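# Upright the fallen gift box and open its lid

## Task

A closed gift box is lying on its side on the table. Turn it so it rests on its bottom, then open it until the lid is roughly upright or tipped back past upright. Concealed magnets keep the lid's flap closed, so it must be pulled loose.

## Robot and tools

Robot: one UR7e-type arm with a Robotiq 2F-85 two-finger gripper. Cameras: cam_head_left, cam_head_right, cam_high, cam_low, cam_wrist (each 896x504). A two-camera stand is fixed to the floor next to the table. Nothing may leave the table; a box left off it fails the job.

Frames. Every pose, velocity, target and camera pose is in the arm's base frame. That base sits at (0, 0, +0.101) m in the scene frame and is slightly tilted: true up, seen from the base, is (-0.057, +0.062, +0.996). In the scene frame the origin is on the tabletop under the base, +z is up, and +y is to the left when facing +x. The gripper's fingers point along its own +z and close along its y. end_effector_position is the point between the closed pads; closed fingertips extend about 19 mm past it, open ones about 6 mm. A block sticks out about 10 cm toward the gripper's +x and rotates with it. Printed positions can be off by a few centimetres, more at long reach.

Row format (shared by execute_actions and move): 9 numbers, each in [-1, 1]: dx, dy, dz, rx, ry, rz, position, force_limit, speed. The first six are an offset, not a pose: displacement and rotation from the current Hand target, along base-frame axes, with the rotation (rx, ry, rz as one rotation vector) taken about the Hand target's point. Scale: 1.0 equals 0.6 m or 180 degrees. A translation longer than 1.0 may be shortened. The last three drive the fingers: position +1 fully open (85 mm), about -0.8 pads touching, -1 closes until blocked; force_limit sets motor push (stronger toward +1); speed sets finger speed, about 20 mm/s at -1, 85 at 0, 150 at +1. Both start at +1. A 0 in these slots is a real command, so to keep the gripper unchanged repeat the last values.

execute_actions(actions, cameras): actions is a list; each action is a list of up to 15 rows, one per 1/30 s step; a short action repeats its last row to fill 15 steps. Every row in one action is measured from the Hand target at that action's start, and each new action starts from the then-current Hand target, so a repeated offset moves further. Images come back only for an empty actions list or when cameras names them (["all"] for every camera).

move(target, speed, blend, stop_force, zero, blocking, cameras): a straight path toward one row, or a list of up to 15 rows all counted from the same starting Hand target. speed is top path speed in m/s, 0.002 to 3.6, default 0.25 (turns up to twice that in rad/s), one value or one per leg. blend in metres rounds corners; 0 stops at each target. stop_force in N, 3 to 120, ends the path when the wrist sensor feels that much push against the motion; do not rely on it for light or turning contacts, and leave it out when backing off something. zero (with stop_force only) true takes a fresh sensor zero first. blocking=false returns after about 0.5 s while moving; not allowed with stop_force. Paths do not avoid obstacles; route around the arm's base, not close past it. The arm is stiff: aiming even slightly past a firm contact can cause a fault. The result adds a move: line, e.g. done (within 3 mm and 2 degrees), off_target, moving, held, fault, plus which limits acted (paced = pose clipped, held = steps withheld).

wait(seconds 0 to 10, cameras): lets time pass holding the last command. stop(cameras): brakes a running move; fingers continue. zoom_image(camera, region [x0, y0, x1, y1] in pixels, at most 504 by 504): closer view of the newest image from that camera. zero_wrist_force(): makes current wrist readings the new zero. read_manual(section): licence texts only. finished_scene(scene): ends the current scene, given its number; irreversible, so call it only once the box is upright and open and stays so without the robot.

Results: end_effector_position (m), end_effector_quat_wxyz, velocities; Hand target (last commanded pose after clipping; the gripper often stops short, and any new command, even zeros, asks again); Tool commands; Joint positions and Joint torques (whole drive output, positive toward larger angle); Wrist force and Wrist torque along the gripper's own axes, plus the peak since last shown. object_status: 0 moving, 1 blocked while opening, 2 blocked while closing (a grip), 3 reached the request or pads met. To grip, send -1 and confirm 2. position_measured counts: 3 open, 78 about 60 mm, 130 about 40 mm, 180 about 20 mm, 230 pads together. Finger force/speed changes apply only after a new position value (differ by 0.01 or more).

Limits and hazards: each control step the commanded orientation is clipped to 32 degrees from the measured one. Contact torque limits: 139 N m for the three big joints, 26 N m for wrist joints; a net outside force near 150 N (plus or minus 25) or a torque limit stops the arm for 10 s, during which it yields; if a grip pins it, release first. Motors heat when holding loads, stretched out or pushing into the unreachable: MOTOR HOT at 70 °C, brakes at 85 °C for 30 to 60 s. Avoid drops, releasing moving parts, slams, hard hits on fixed objects, hard grips on a box still resting on the table, and large twists or pulls on the gripper. Smooth, low-effort motion is preferred.

Each tool is called after ">>>" as a command line: name --argument value for each argument, lists and objects as JSON in quotes; but a table of rows of numbers goes row by row, as --pt "numbers of a row", without its own name.

## Session

>>> execute_actions --actions '[]'

Scene clock: 0.00 s.
end_effector_position=(+0.0650, +0.1383, +0.2665) position_measured=3 object_status=3 end_effector_quat_wxyz=(-0.620, -0.154, +0.769, +0.042)
Joint positions: [0.116 -1.687 2.113 -0.658 -1.584 -0.269]
Joint velocities: within noise
Joint torques (N m): no reading
Motor temperatures (°C): [34 37 37 38 44 42]
Wrist force (N): no reading
Wrist torque (N m): no reading
Wrist force, peak (N): no reading
Hand target: +0.0650, +0.1383, +0.2665; -0.620, -0.154, +0.769, +0.042
Tool commands: gripper/position=+1.0 gripper/force_limit=+1.0 gripper/speed=+1.0

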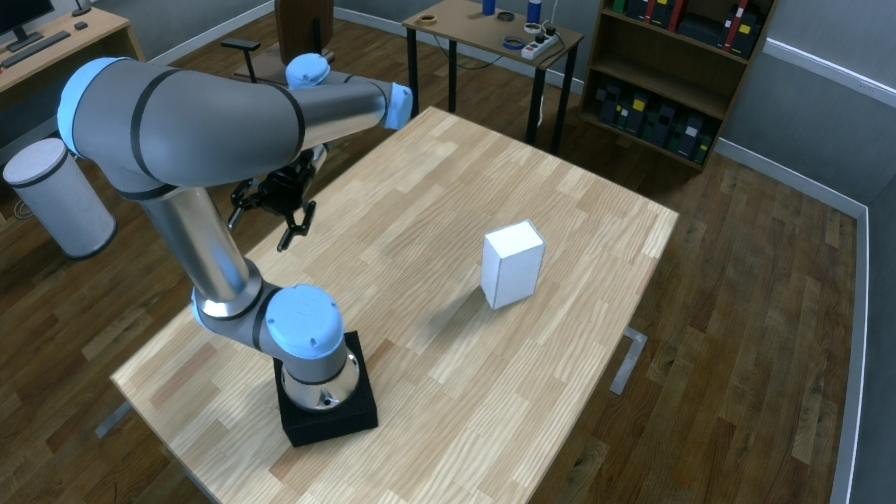

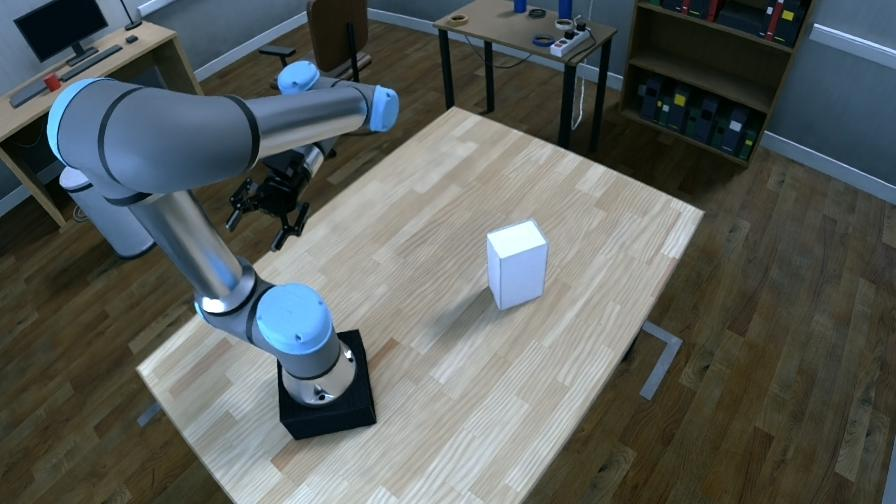

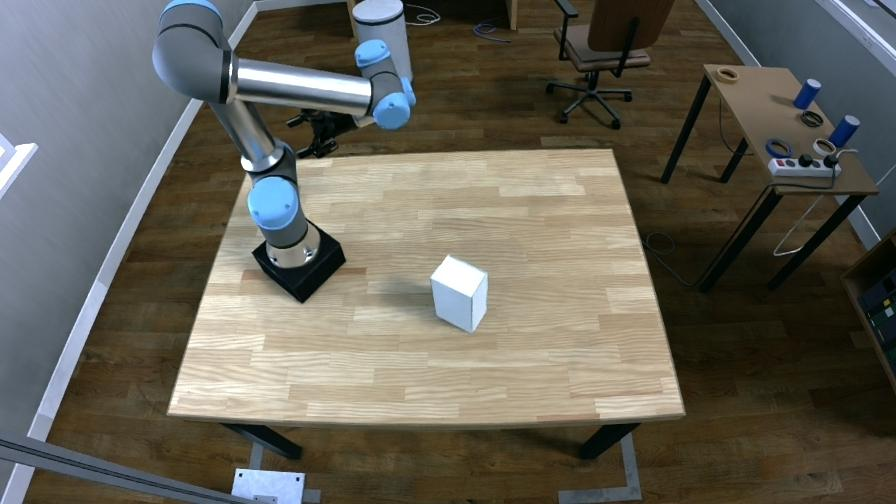

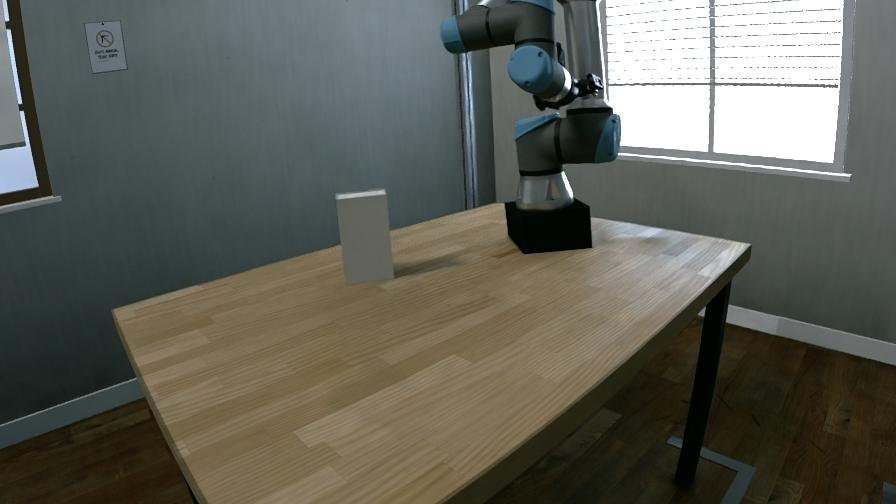

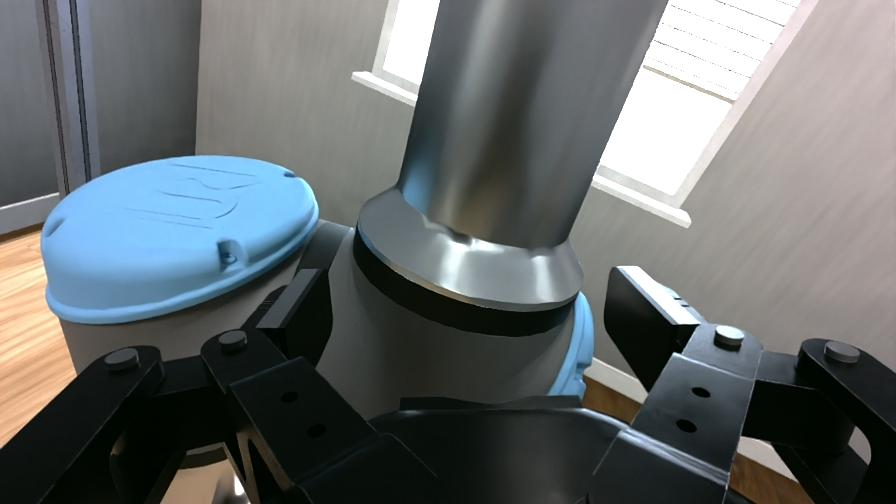

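>>> zoom_image --camera "cam_head_left" --region '[440, 200, 600, 330]'

>>> zoom_image --camera "cam_head_right" --region '[440, 200, 600, 330]'

>>> zoom_image --camera "cam_high" --region '[390, 230, 530, 350]'

>>> zoom_image --camera "cam_low" --region '[290, 160, 450, 300]'

Scaled by 3.150 from the camera's 896x504 image, which has a finer 1280x720 frame.

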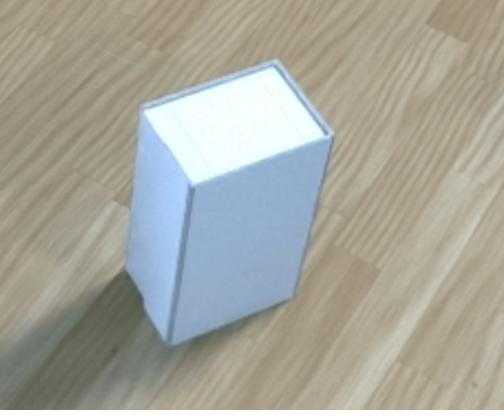

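Scaled by 3.150 from the camera's 896x504 image, which has a finer 1280x720 frame.

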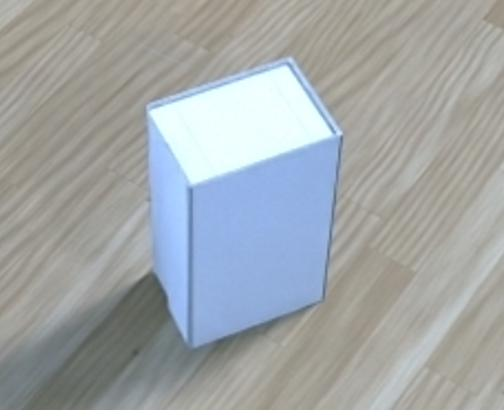

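Scaled by 3.600 from the camera's 896x504 image, which has a finer 1280x720 frame.

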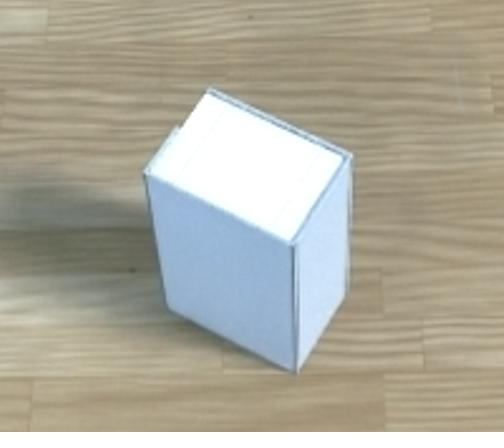

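Scaled by 3.150 from the camera's 896x504 image, which has a finer 1280x720 frame.

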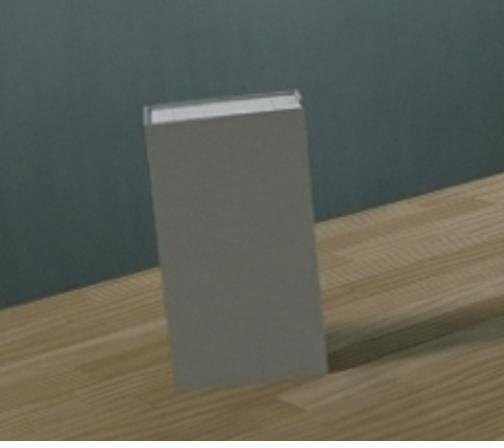

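>>> move --pt "0.425 -0.063 0.2225 -0.0426 -0.4495 -0.094 1 1 1" --pt "0.465 -0.68 0.2558 -0.0426 -0.4495 -0.094 1 1 1" --speed 0.5 --blend 0.08 --cameras '["cam_wrist", "cam_high", "cam_head_left"]'

Scene clock: 165.97 s.
end_effector_position=(+0.3439, -0.2695, +0.4200) position_measured=3 object_status=3 end_effector_quat_wxyz=(+0.029, -0.001, +0.999, -0.031)
Joint positions: [-0.983 -1.779 1.549 -1.425 -1.558 -0.984]
Joint torques (N m): [-8.39 -10.5 -36.69 -1.65 1.33 -2.43]
Wrist force (N): [-3.7 0.1 -3.8]
Wrist torque (N m): [0.01 0.06 0.36]
Wrist force, peak (N): [-3.3 -2.9 -3.5]
Hand target: +0.3440, -0.2697, +0.4200; +0.029, -0.001, +0.999, -0.031
Off the commanded pose: 0.000 m, 0 deg.
move: done
Images, in order (width x height): cam_head_left 896x504, cam_high 896x504, cam_wrist 896x504.

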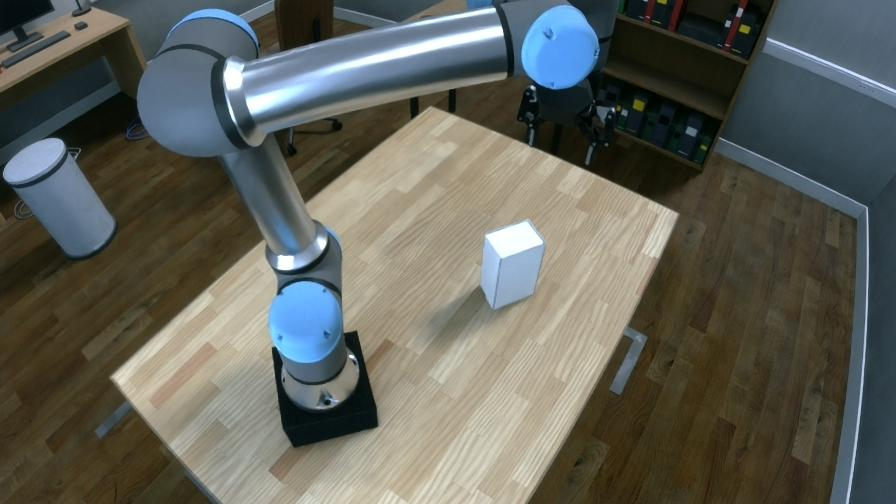

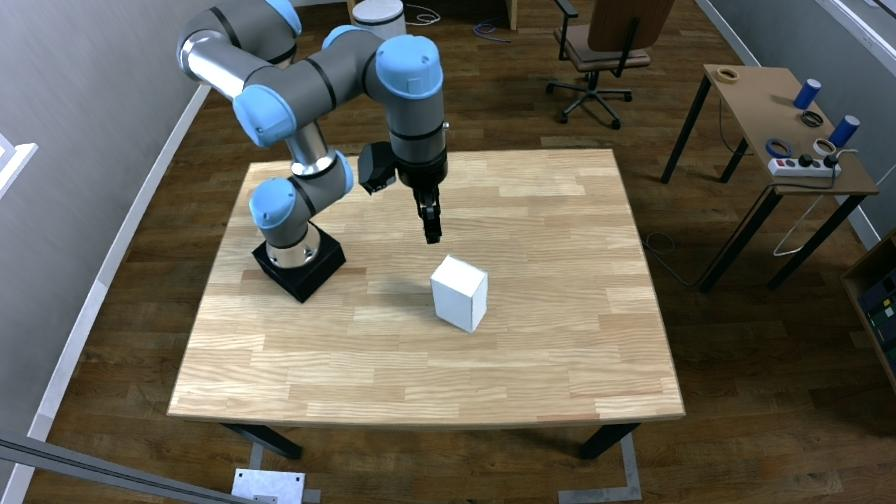

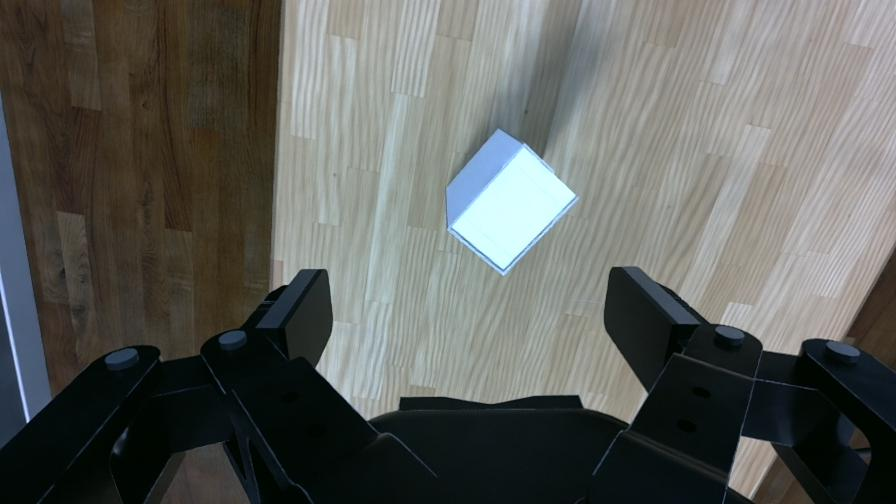

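>>> zoom_image --camera "cam_wrist" --region '[420, 110, 600, 290]'

Scaled by 2.800 from the camera's 896x504 image, which has a finer 1280x720 frame.

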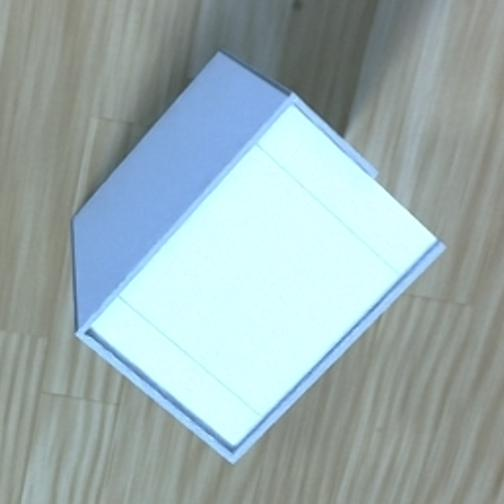

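>>> move --target '[0.0947, 0.0688, -0.3412, 0.0129, -0.0141, -0.2258, 1, 1, 1]' --speed 0.35 --cameras '["cam_wrist", "cam_low", "cam_head_left"]'

Scene clock: 388.17 s.
end_effector_position=(+0.4008, -0.2284, +0.2153) position_measured=3 object_status=3 end_effector_quat_wxyz=(+0.038, +0.347, +0.937, -0.019)
Joint positions: [-0.81 -1.694 2.009 -1.97 -1.573 -0.1]
Joint torques (N m): [9.47 -12.65 -12.75 -4.64 -1.19 2.41]
Wrist force (N): [-3.3 -0.3 -4.2]
Wrist torque (N m): [-0.05 0.01 0.24]
Wrist force, peak (N): [-3.4 -0.6 -4.8]
Hand target: +0.4008, -0.2284, +0.2153; +0.038, +0.347, +0.937, -0.020
Off the commanded pose: 0.000 m, 0 deg.
move: done
Images, in order (width x height): cam_head_left 896x504, cam_low 896x504, cam_wrist 896x504.

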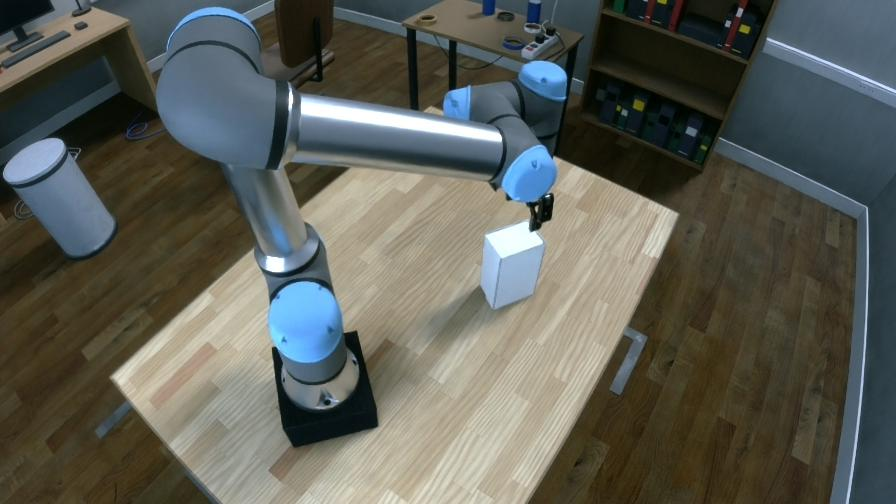

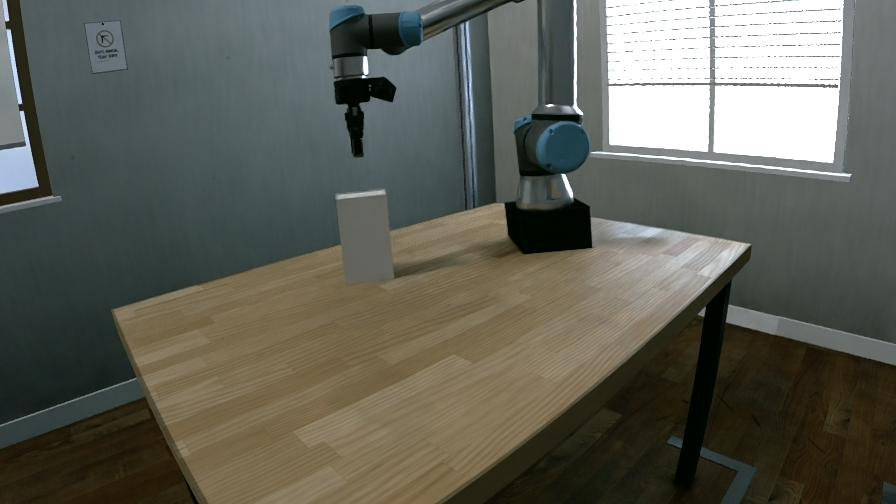

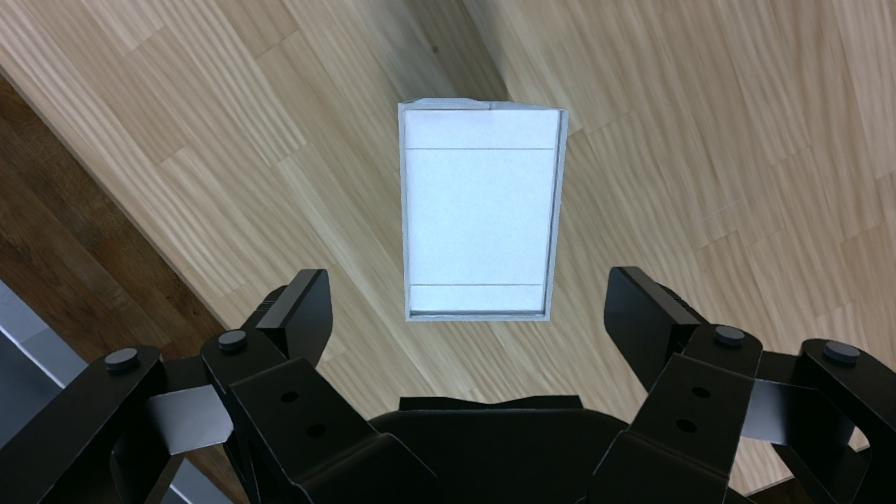

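>>> move --pt "0.002 0.0137 -0.0007 0 0 0 1 1 1" --pt "0.011 0.004 -0.1567 0 0 0 1 1 1" --speed '[0.2, 0.12]' --stop_force 15 --cameras '["cam_wrist", "cam_low"]'

Scene clock: 409.90 s.
end_effector_position=(+0.4074, -0.2260, +0.1212) position_measured=3 object_status=3 end_effector_quat_wxyz=(+0.038, +0.347, +0.937, -0.020)
Joint positions: [-0.795 -1.571 2.162 -2.247 -1.574 -0.085]
Joint torques (N m): [10.11 -16.02 -8.99 -4.6 -1.08 2.4]
Wrist force (N): [-3.2 -0.3 -3.7]
Wrist torque (N m): [-0.06 -0.01 0.24]
Wrist force, peak (N): [-3.3 0.0 -4.7]
Hand target: +0.4074, -0.2260, +0.1212; +0.038, +0.347, +0.937, -0.020
Off the commanded pose: 0.000 m, 0 deg.
move: done
Images, in order (width x height): cam_low 896x504, cam_wrist 896x504.

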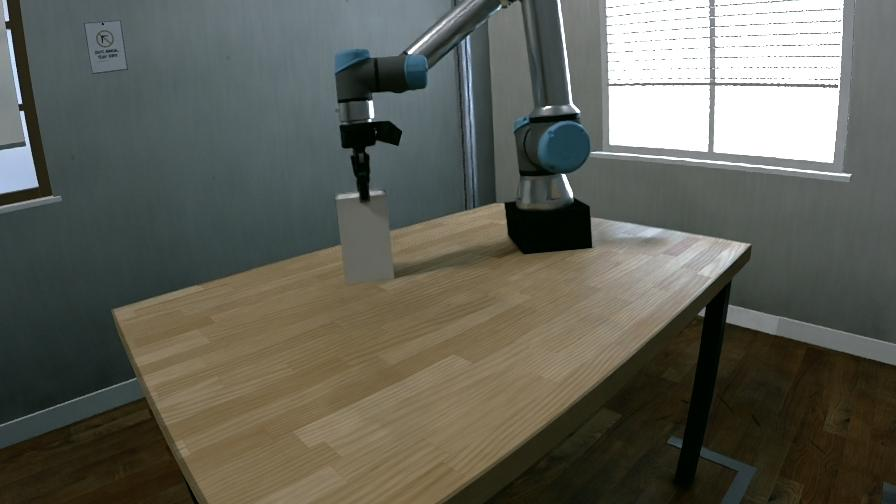

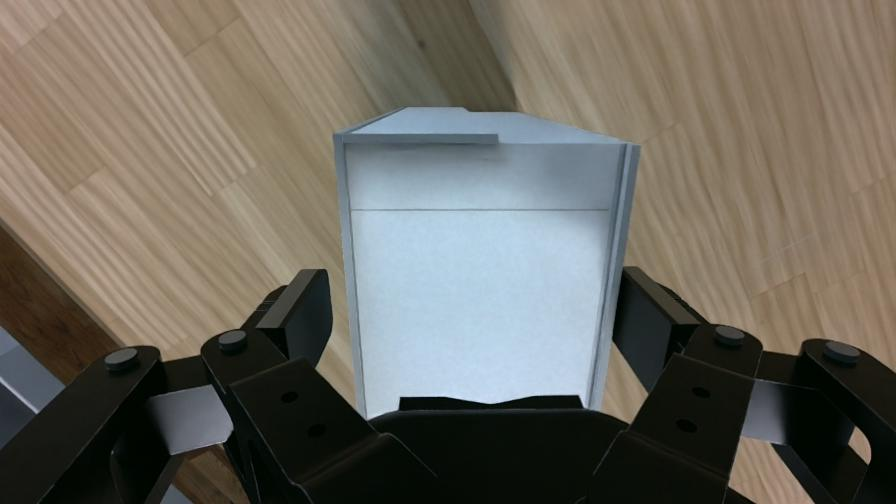

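>>> move --target '[0.0025, 0.0028, 0, 0, 0, 0, 1, 1, 1]' --speed 0.1

>>> move --target '[0, 0, 0, 0, 0, 0, -1, -1, -1]' --speed 0.1 --cameras '["cam_wrist"]'

Scene clock: 429.27 s.
end_effector_position=(+0.4088, -0.2244, +0.1212) position_measured=3 object_status=3 end_effector_quat_wxyz=(+0.038, +0.347, +0.937, -0.020)
Joint positions: [-0.79 -1.57 2.161 -2.247 -1.574 -0.08]
Joint torques (N m): [11.06 -16.37 -31.9 -3.91 -1.17 2.17]
Wrist force (N): [-2.9 0.0 -3.7]
Wrist torque (N m): [-0.02 -0.05 0.24]
Wrist force, peak (N): [-3.8 0.0 -3.8]
Hand target: +0.4089, -0.2243, +0.1212; +0.038, +0.347, +0.937, -0.020
Off the commanded pose: 0.000 m, 0 deg.
move: done

Scene clock: 430.10 s.
end_effector_position=(+0.4090, -0.2243, +0.1213) position_measured=32 object_status=0 end_effector_quat_wxyz=(+0.038, +0.347, +0.937, -0.020)
Joint positions: [-0.789 -1.57 2.161 -2.247 -1.574 -0.08]
Joint torques (N m): [4.31 -14.78 -21.34 -2.24 -0.97 2.49]
Wrist force (N): [3.2 4.6 -25.6]
Wrist torque (N m): [-0.13 -0.08 0.21]
Wrist force, peak (N): [3.1 5.0 -25.7]
Hand target: +0.4089, -0.2243, +0.1212; +0.038, +0.347, +0.937, -0.020
Off the commanded pose: 0.000 m, 0 deg.
move: done
Images, in order (width x height): cam_wrist 896x504.

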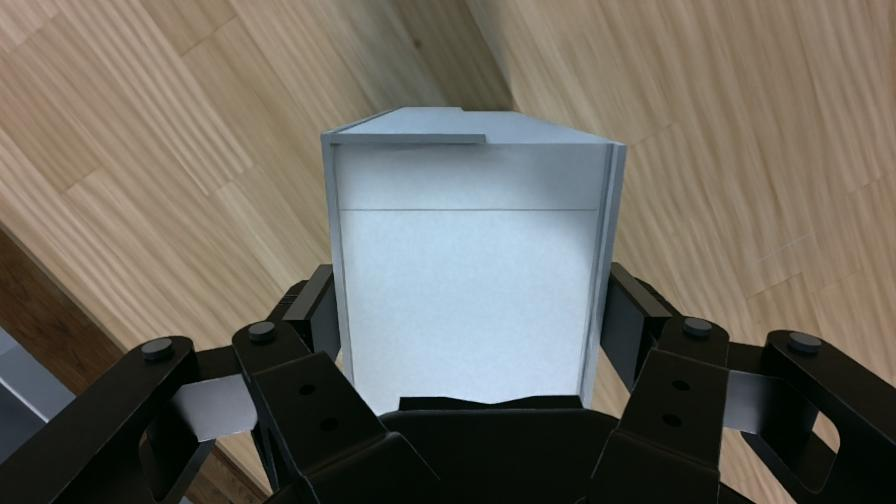

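>>> move --target '[-0.0004, 0.0004, 0.0066, 0, 0, 0, -1, -1, -1]' --speed 0.05

Scene clock: 439.13 s.
end_effector_position=(+0.4087, -0.2241, +0.1250) position_measured=32 object_status=2 end_effector_quat_wxyz=(+0.038, +0.347, +0.937, -0.020)
Joint positions: [-0.789 -1.576 2.156 -2.236 -1.574 -0.08]
Joint torques (N m): [-8.4 -32.15 -32.16 -1.32 0.11 2.33]
Wrist force (N): [-3.5 -0.1 -2.5]
Wrist torque (N m): [-0.02 0.05 0.25]
Wrist force, peak (N): [3.3 4.7 -25.8]
Hand target: +0.4087, -0.2241, +0.1252; +0.038, +0.347, +0.937, -0.020
Off the commanded pose: 0.000 m, 0 deg.
move: done

>>> move --pt "0.0958 0.1150 0.0349 -0.1472 0.1262 -0.01655 -1 -1 -1" --pt "0.2242 0.2453 -0.1282 -0.2944 0.2524 -0.0331 -1 -1 -1" --speed 0.3 --blend '[0.02, 0]' --cameras '["all"]'

Scene clock: 478.07 s.
end_effector_position=(+0.5432, -0.0769, +0.0483) position_measured=32 object_status=2 end_effector_quat_wxyz=(-0.168, +0.306, +0.756, -0.554)
Joint positions: [-0.031 -0.72 1.326 -1.131 -2.422 1.251]
Joint torques (N m): [12.81 -44.28 -30.2 1.6 0.59 2.49]
Wrist force (N): [-4.9 -3.2 -0.7]
Wrist torque (N m): [-0.48 0.50 0.42]
Wrist force, peak (N): [-5.3 -3.3 -0.8]
Hand target: +0.5432, -0.0769, +0.0483; -0.168, +0.306, +0.756, -0.554
Off the commanded pose: 0.000 m, 0 deg.
move: done

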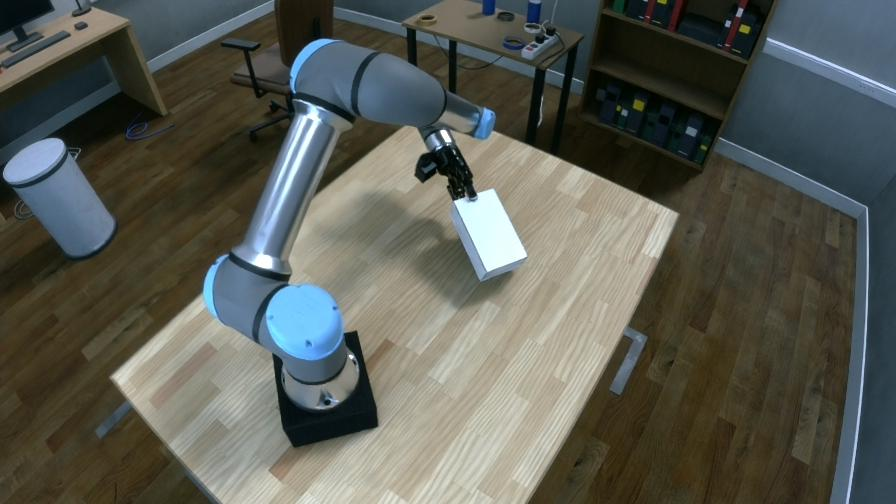

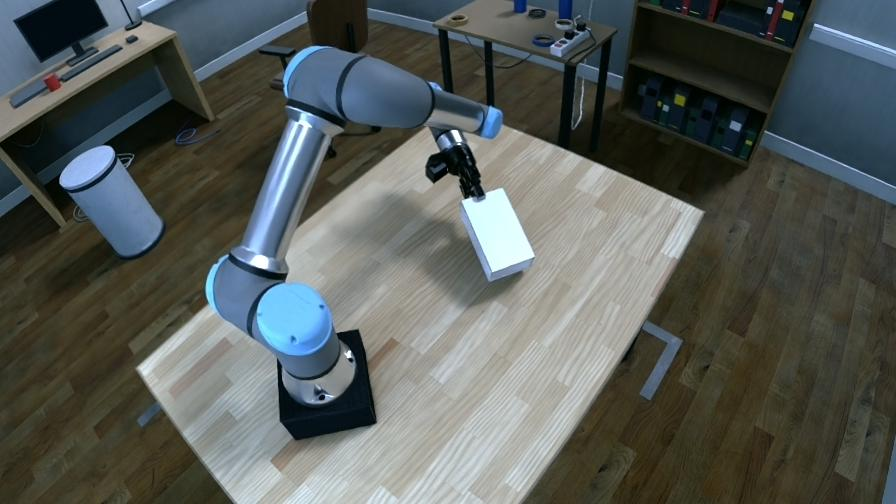

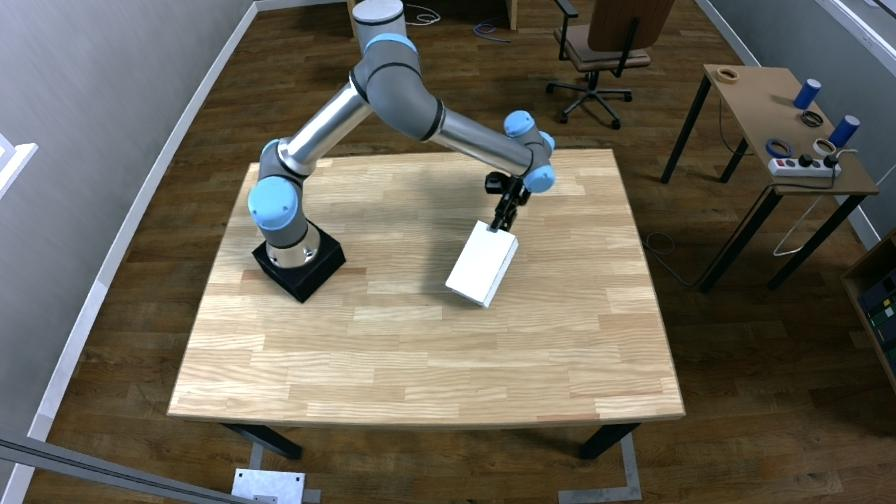

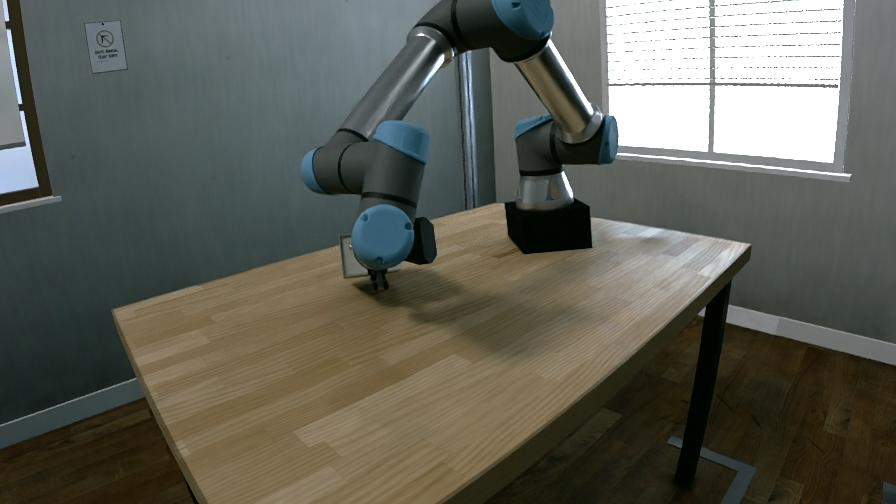

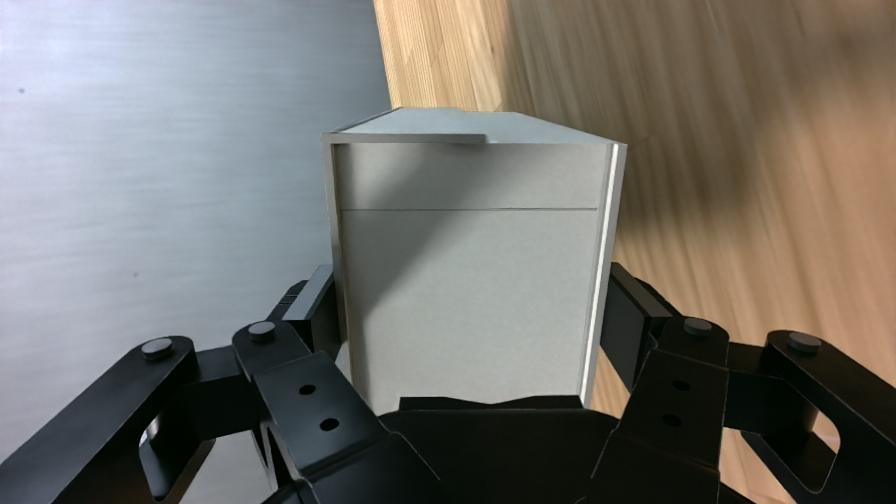

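>>> move --target '[0.00285, -0.0031, -0.0498, 0, 0, 0, -1, -1, -1]' --speed 0.02 --stop_force 3

Scene clock: 513.63 s.
end_effector_position=(+0.5439, -0.0778, +0.0346) position_measured=32 object_status=2 end_effector_quat_wxyz=(-0.168, +0.306, +0.756, -0.554)
Joint positions: [-0.032 -0.7 1.328 -1.154 -2.423 1.25]
Joint torques (N m): [10.37 -60.65 -26.48 1.43 0.52 2.22]
Wrist force (N): [-5.2 -3.9 -0.5]
Wrist torque (N m): [-0.33 0.55 0.46]
Wrist force, peak (N): [-5.9 -9.0 -5.9]
Hand target: +0.5440, -0.0777, +0.0346; -0.168, +0.306, +0.756, -0.554 (not the last commanded pose)
Off the commanded pose: 0.016 m, 0 deg.
move: contact

>>> execute_actions --actions '[[[0,0,0,0,0,0,1,-1,-1]],[[0,0,0,0,0,0,1,-1,-1]]]' --cameras '["cam_wrist", "cam_high"]'

Scene clock: 519.03 s.
end_effector_position=(+0.5440, -0.0777, +0.0346) position_measured=3 object_status=3 end_effector_quat_wxyz=(-0.168, +0.306, +0.756, -0.554)
Joint positions: [-0.032 -0.7 1.328 -1.154 -2.423 1.25]
Joint torques (N m): [11.71 -60.52 -28.1 0.22 -0.8 2.44]
Wrist force (N): [-4.9 -4.0 -0.5]
Wrist torque (N m): [-0.33 0.50 0.51]
Wrist force, peak (N): [-5.3 -4.7 -0.3]
Hand target: +0.5440, -0.0777, +0.0346; -0.168, +0.306, +0.756, -0.554
Off the commanded pose: 0.000 m, 0 deg.
Step readings (end_effector_position):
0: (+0.5440, -0.0777, +0.0346)
1: (+0.5440, -0.0777, +0.0346)
2: (+0.5440, -0.0777, +0.0346)
4: (+0.5440, -0.0777, +0.0346)
8: (+0.5440, -0.0777, +0.0346)
15: (+0.5440, -0.0777, +0.0346)
16: (+0.5440, -0.0777, +0.0346)
17: (+0.5440, -0.0777, +0.0346)
19: (+0.5440, -0.0777, +0.0346)
23: (+0.5440, -0.0777, +0.0346)
30: (+0.5440, -0.0777, +0.0346)
Images, in order (width x height): cam_high 896x504, cam_wrist 896x504.

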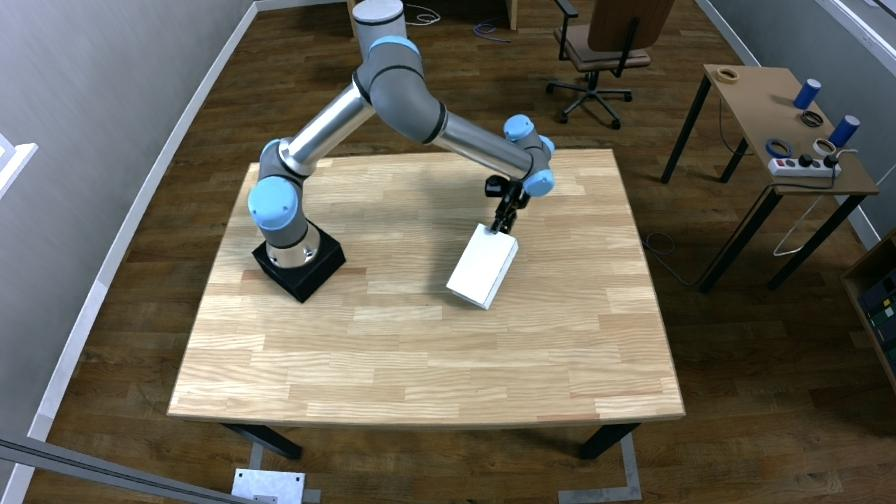

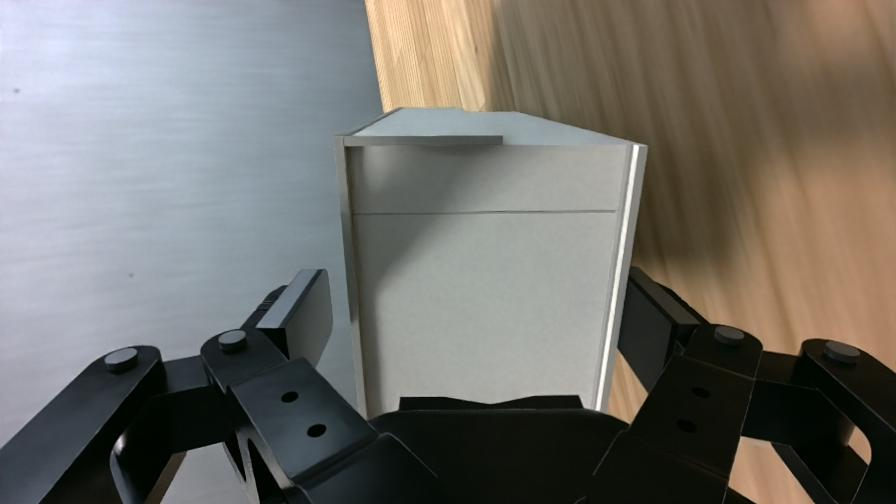

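>>> move --target '[0.0197, 0.0128, -0.0782, 0, 0, 0, 1, -1, -1]' --speed 0.05 --stop_force 6 --cameras '["cam_wrist", "cam_low", "cam_high"]'

Scene clock: 539.93 s.
end_effector_position=(+0.5548, -0.0706, -0.0088) position_measured=3 object_status=3 end_effector_quat_wxyz=(-0.168, +0.306, +0.756, -0.554)
Joint positions: [-0.022 -0.612 1.283 -1.191 -2.414 1.258]
Joint torques (N m): [-6.11 -61.28 -4.71 1.53 -0.9 -2.44]
Wrist force (N): [-5.2 -7.0 -3.4]
Wrist torque (N m): [-0.66 0.54 0.43]
Wrist force, peak (N): [-2.4 -42.4 -6.9]
Hand target: +0.5548, -0.0706, -0.0088; -0.168, +0.306, +0.756, -0.554 (not the last commanded pose)
Off the commanded pose: 0.004 m, 0 deg.
move: contact
Images, in order (width x height): cam_high 896x504, cam_low 896x504, cam_wrist 896x504.

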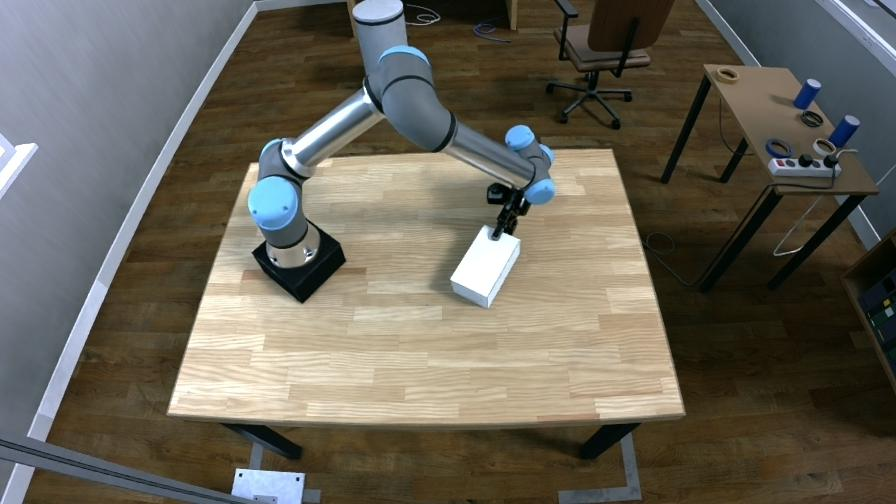

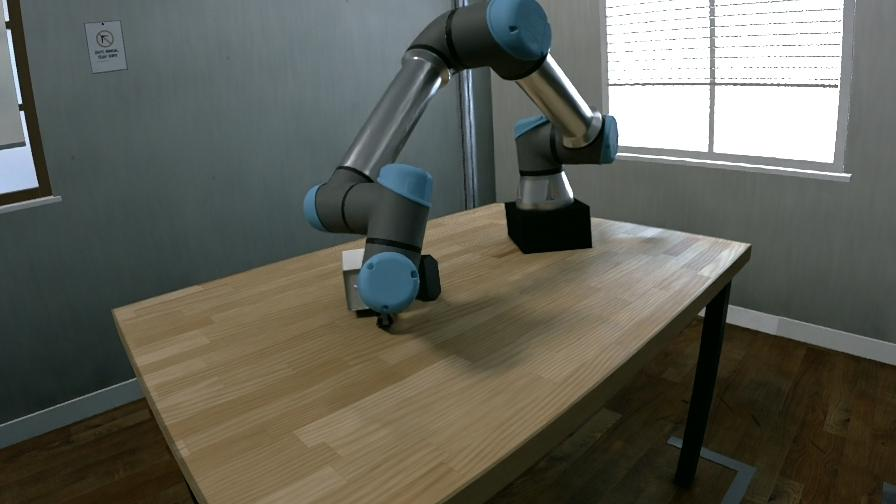

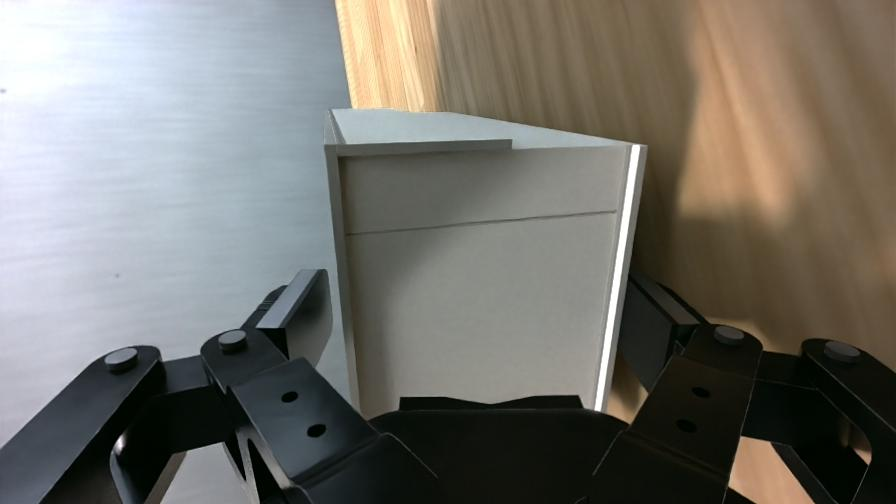

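>>> move --pt "-0.0001 0.0002 0.0025 0 0 0 1 -1 -1" --pt "0.0487 0.0571 0.0017 0 0 0 1 -1 -1" --speed 0.06 --blend '[0.002, 0]' --cameras '["cam_wrist", "cam_low", "cam_high"]'

Scene clock: 554.50 s.
end_effector_position=(+0.5839, -0.0364, -0.0078) position_measured=3 object_status=3 end_effector_quat_wxyz=(-0.168, +0.306, +0.756, -0.554) end_effector_velocity=(+0.001, +0.001, +0.000) end_effector_angular_velocity=(+0.001, +0.001, +0.000)
Joint positions: [0.026 -0.538 1.12 -1.077 -2.373 1.292]
Joint velocities: [0.001 0.002 -0.005 0.003 0.001 -0.001]
Joint torques (N m): [13.71 -49.46 -30.54 1.76 0.68 2.52]
Wrist force (N): [-4.7 -4.2 -0.6]
Wrist torque (N m): [-0.29 0.47 0.43]
Wrist force, peak (N): [-5.4 -7.2 -3.4]
Hand target: +0.5840, -0.0364, -0.0078; -0.168, +0.306, +0.756, -0.554
Off the commanded pose: 0.000 m, 0 deg.
move: done; blend cut to 0.0008 m at target 1
Images, in order (width x height): cam_high 896x504, cam_low 896x504, cam_wrist 896x504.

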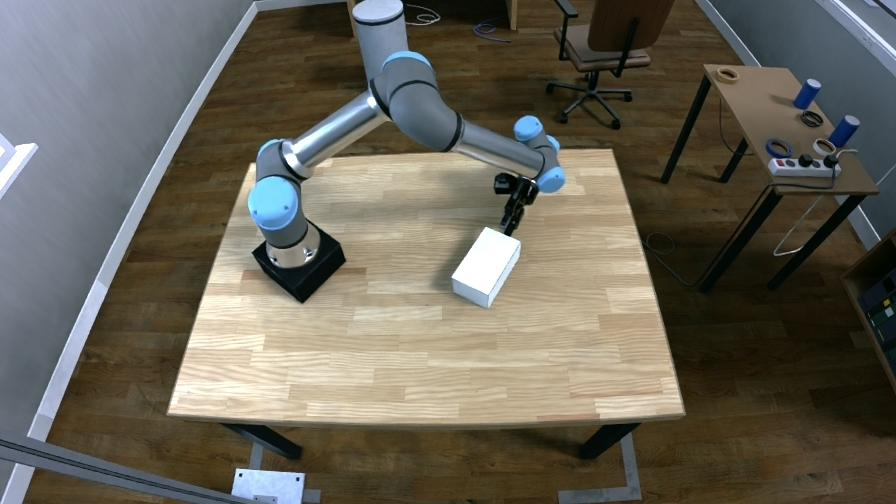

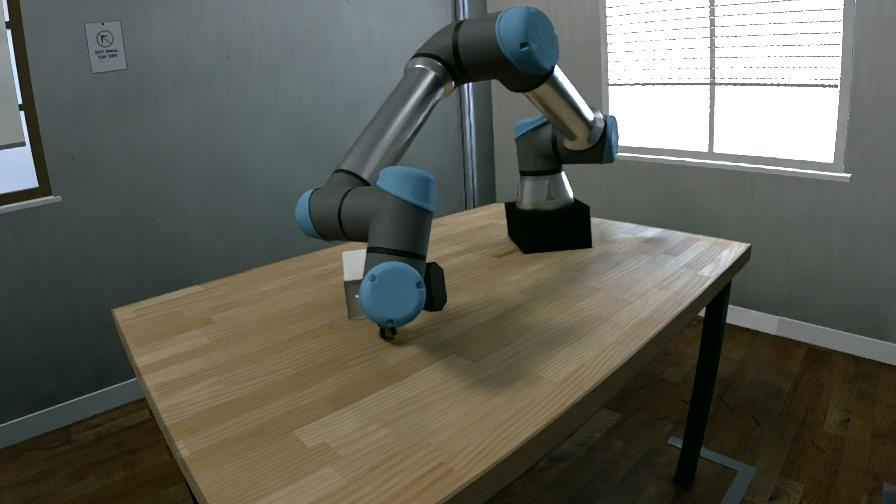

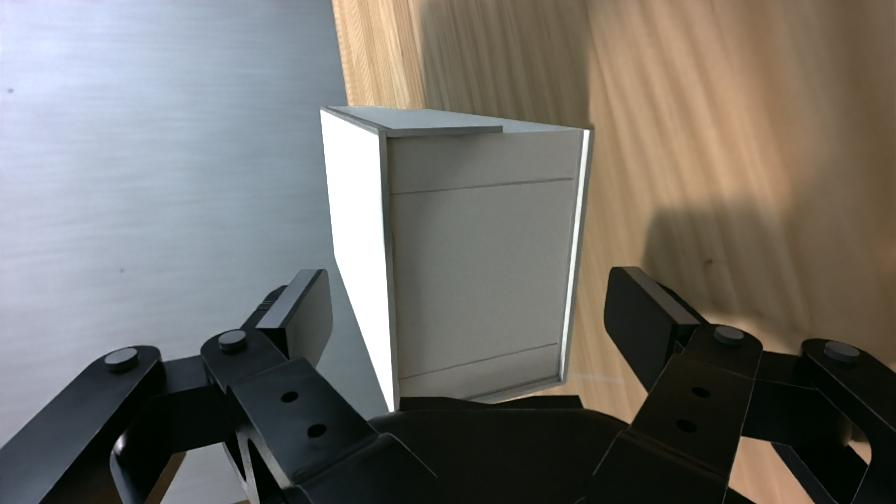

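>>> zoom_image --camera "cam_wrist" --region '[310, 90, 610, 260]'

Scaled by 1.680 from the camera's 896x504 image, which has a finer 1280x720 frame.

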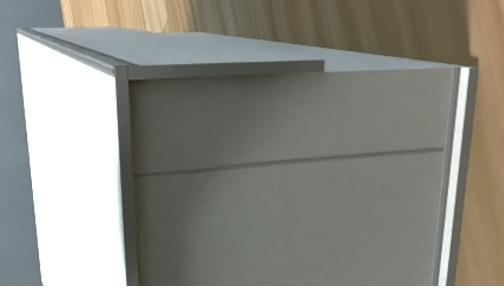

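>>> move --pt "0.027 0.044 0.0992 0 0 0 -0.2 -1 0" --pt "-0.0327 0.0997 0.0668 0.2795 0.3963 0.1299 -0.2 -1 0" --speed 0.3 --blend '[0.01, 0]' --cameras '["cam_wrist", "cam_high", "cam_low"]'

Scene clock: 844.23 s.
end_effector_position=(+0.5644, +0.0235, +0.0323) position_measured=154 object_status=3 end_effector_quat_wxyz=(-0.561, -0.299, +0.714, -0.294) end_effector_velocity=(+0.000, +0.000, +0.000) end_effector_angular_velocity=(+0.003, +0.005, +0.001)
Joint positions: [0.115 -0.499 0.995 -0.768 -2.318 -0.101]
Joint velocities: [0 0 0.002 -0.001 0 -0.005]
Joint torques (N m): [13.04 -66.77 -7.67 -0.45 -1.45 -2.18]
Wrist force (N): [-0.5 -0.8 0.1]
Wrist torque (N m): [-0.05 0.06 0.15]
Wrist force, peak (N): [-5.1 -5.3 -2.0]
Hand target: +0.5644, +0.0235, +0.0323; -0.561, -0.299, +0.714, -0.294
Off the commanded pose: 0.000 m, 0 deg.
move: done
Images, in order (width x height): cam_high 896x504, cam_low 896x504, cam_wrist 896x504.

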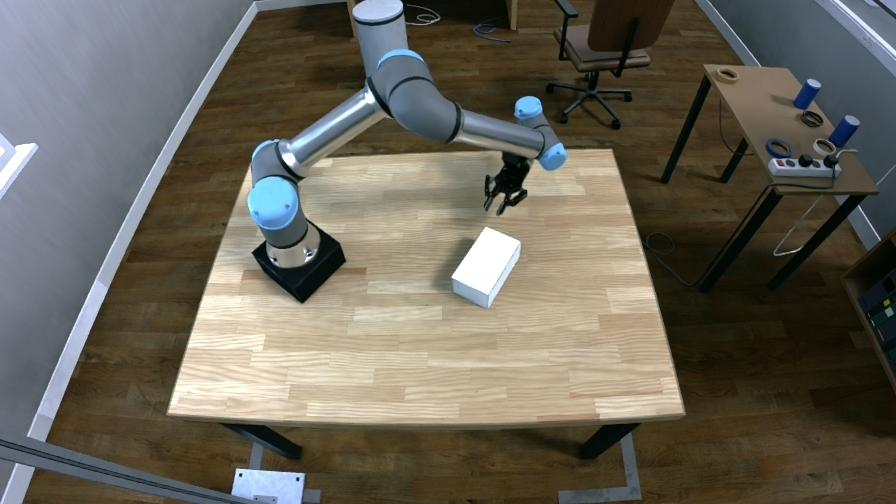

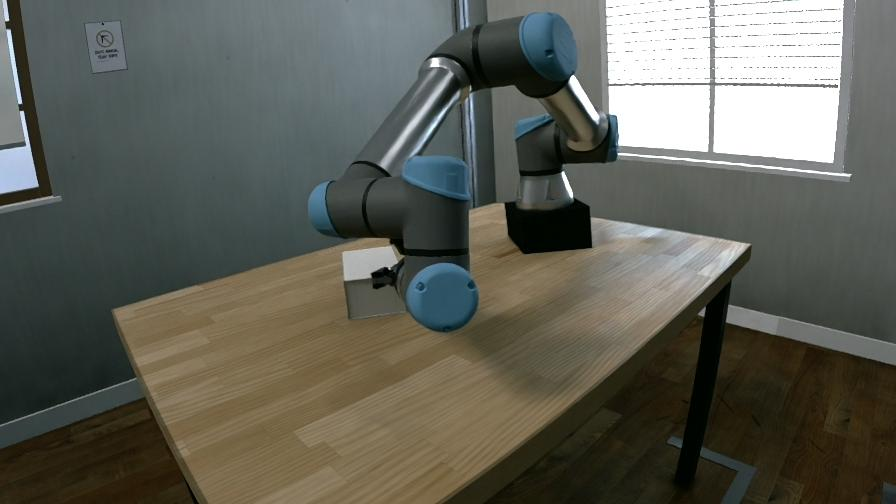

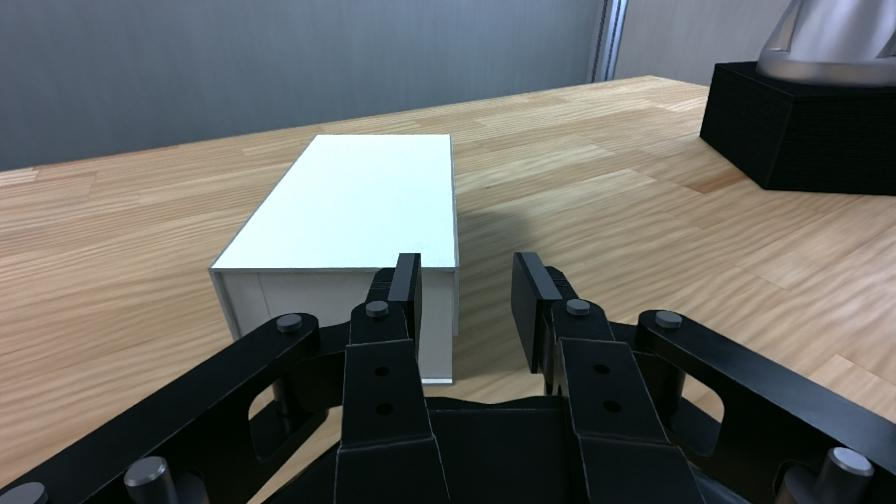

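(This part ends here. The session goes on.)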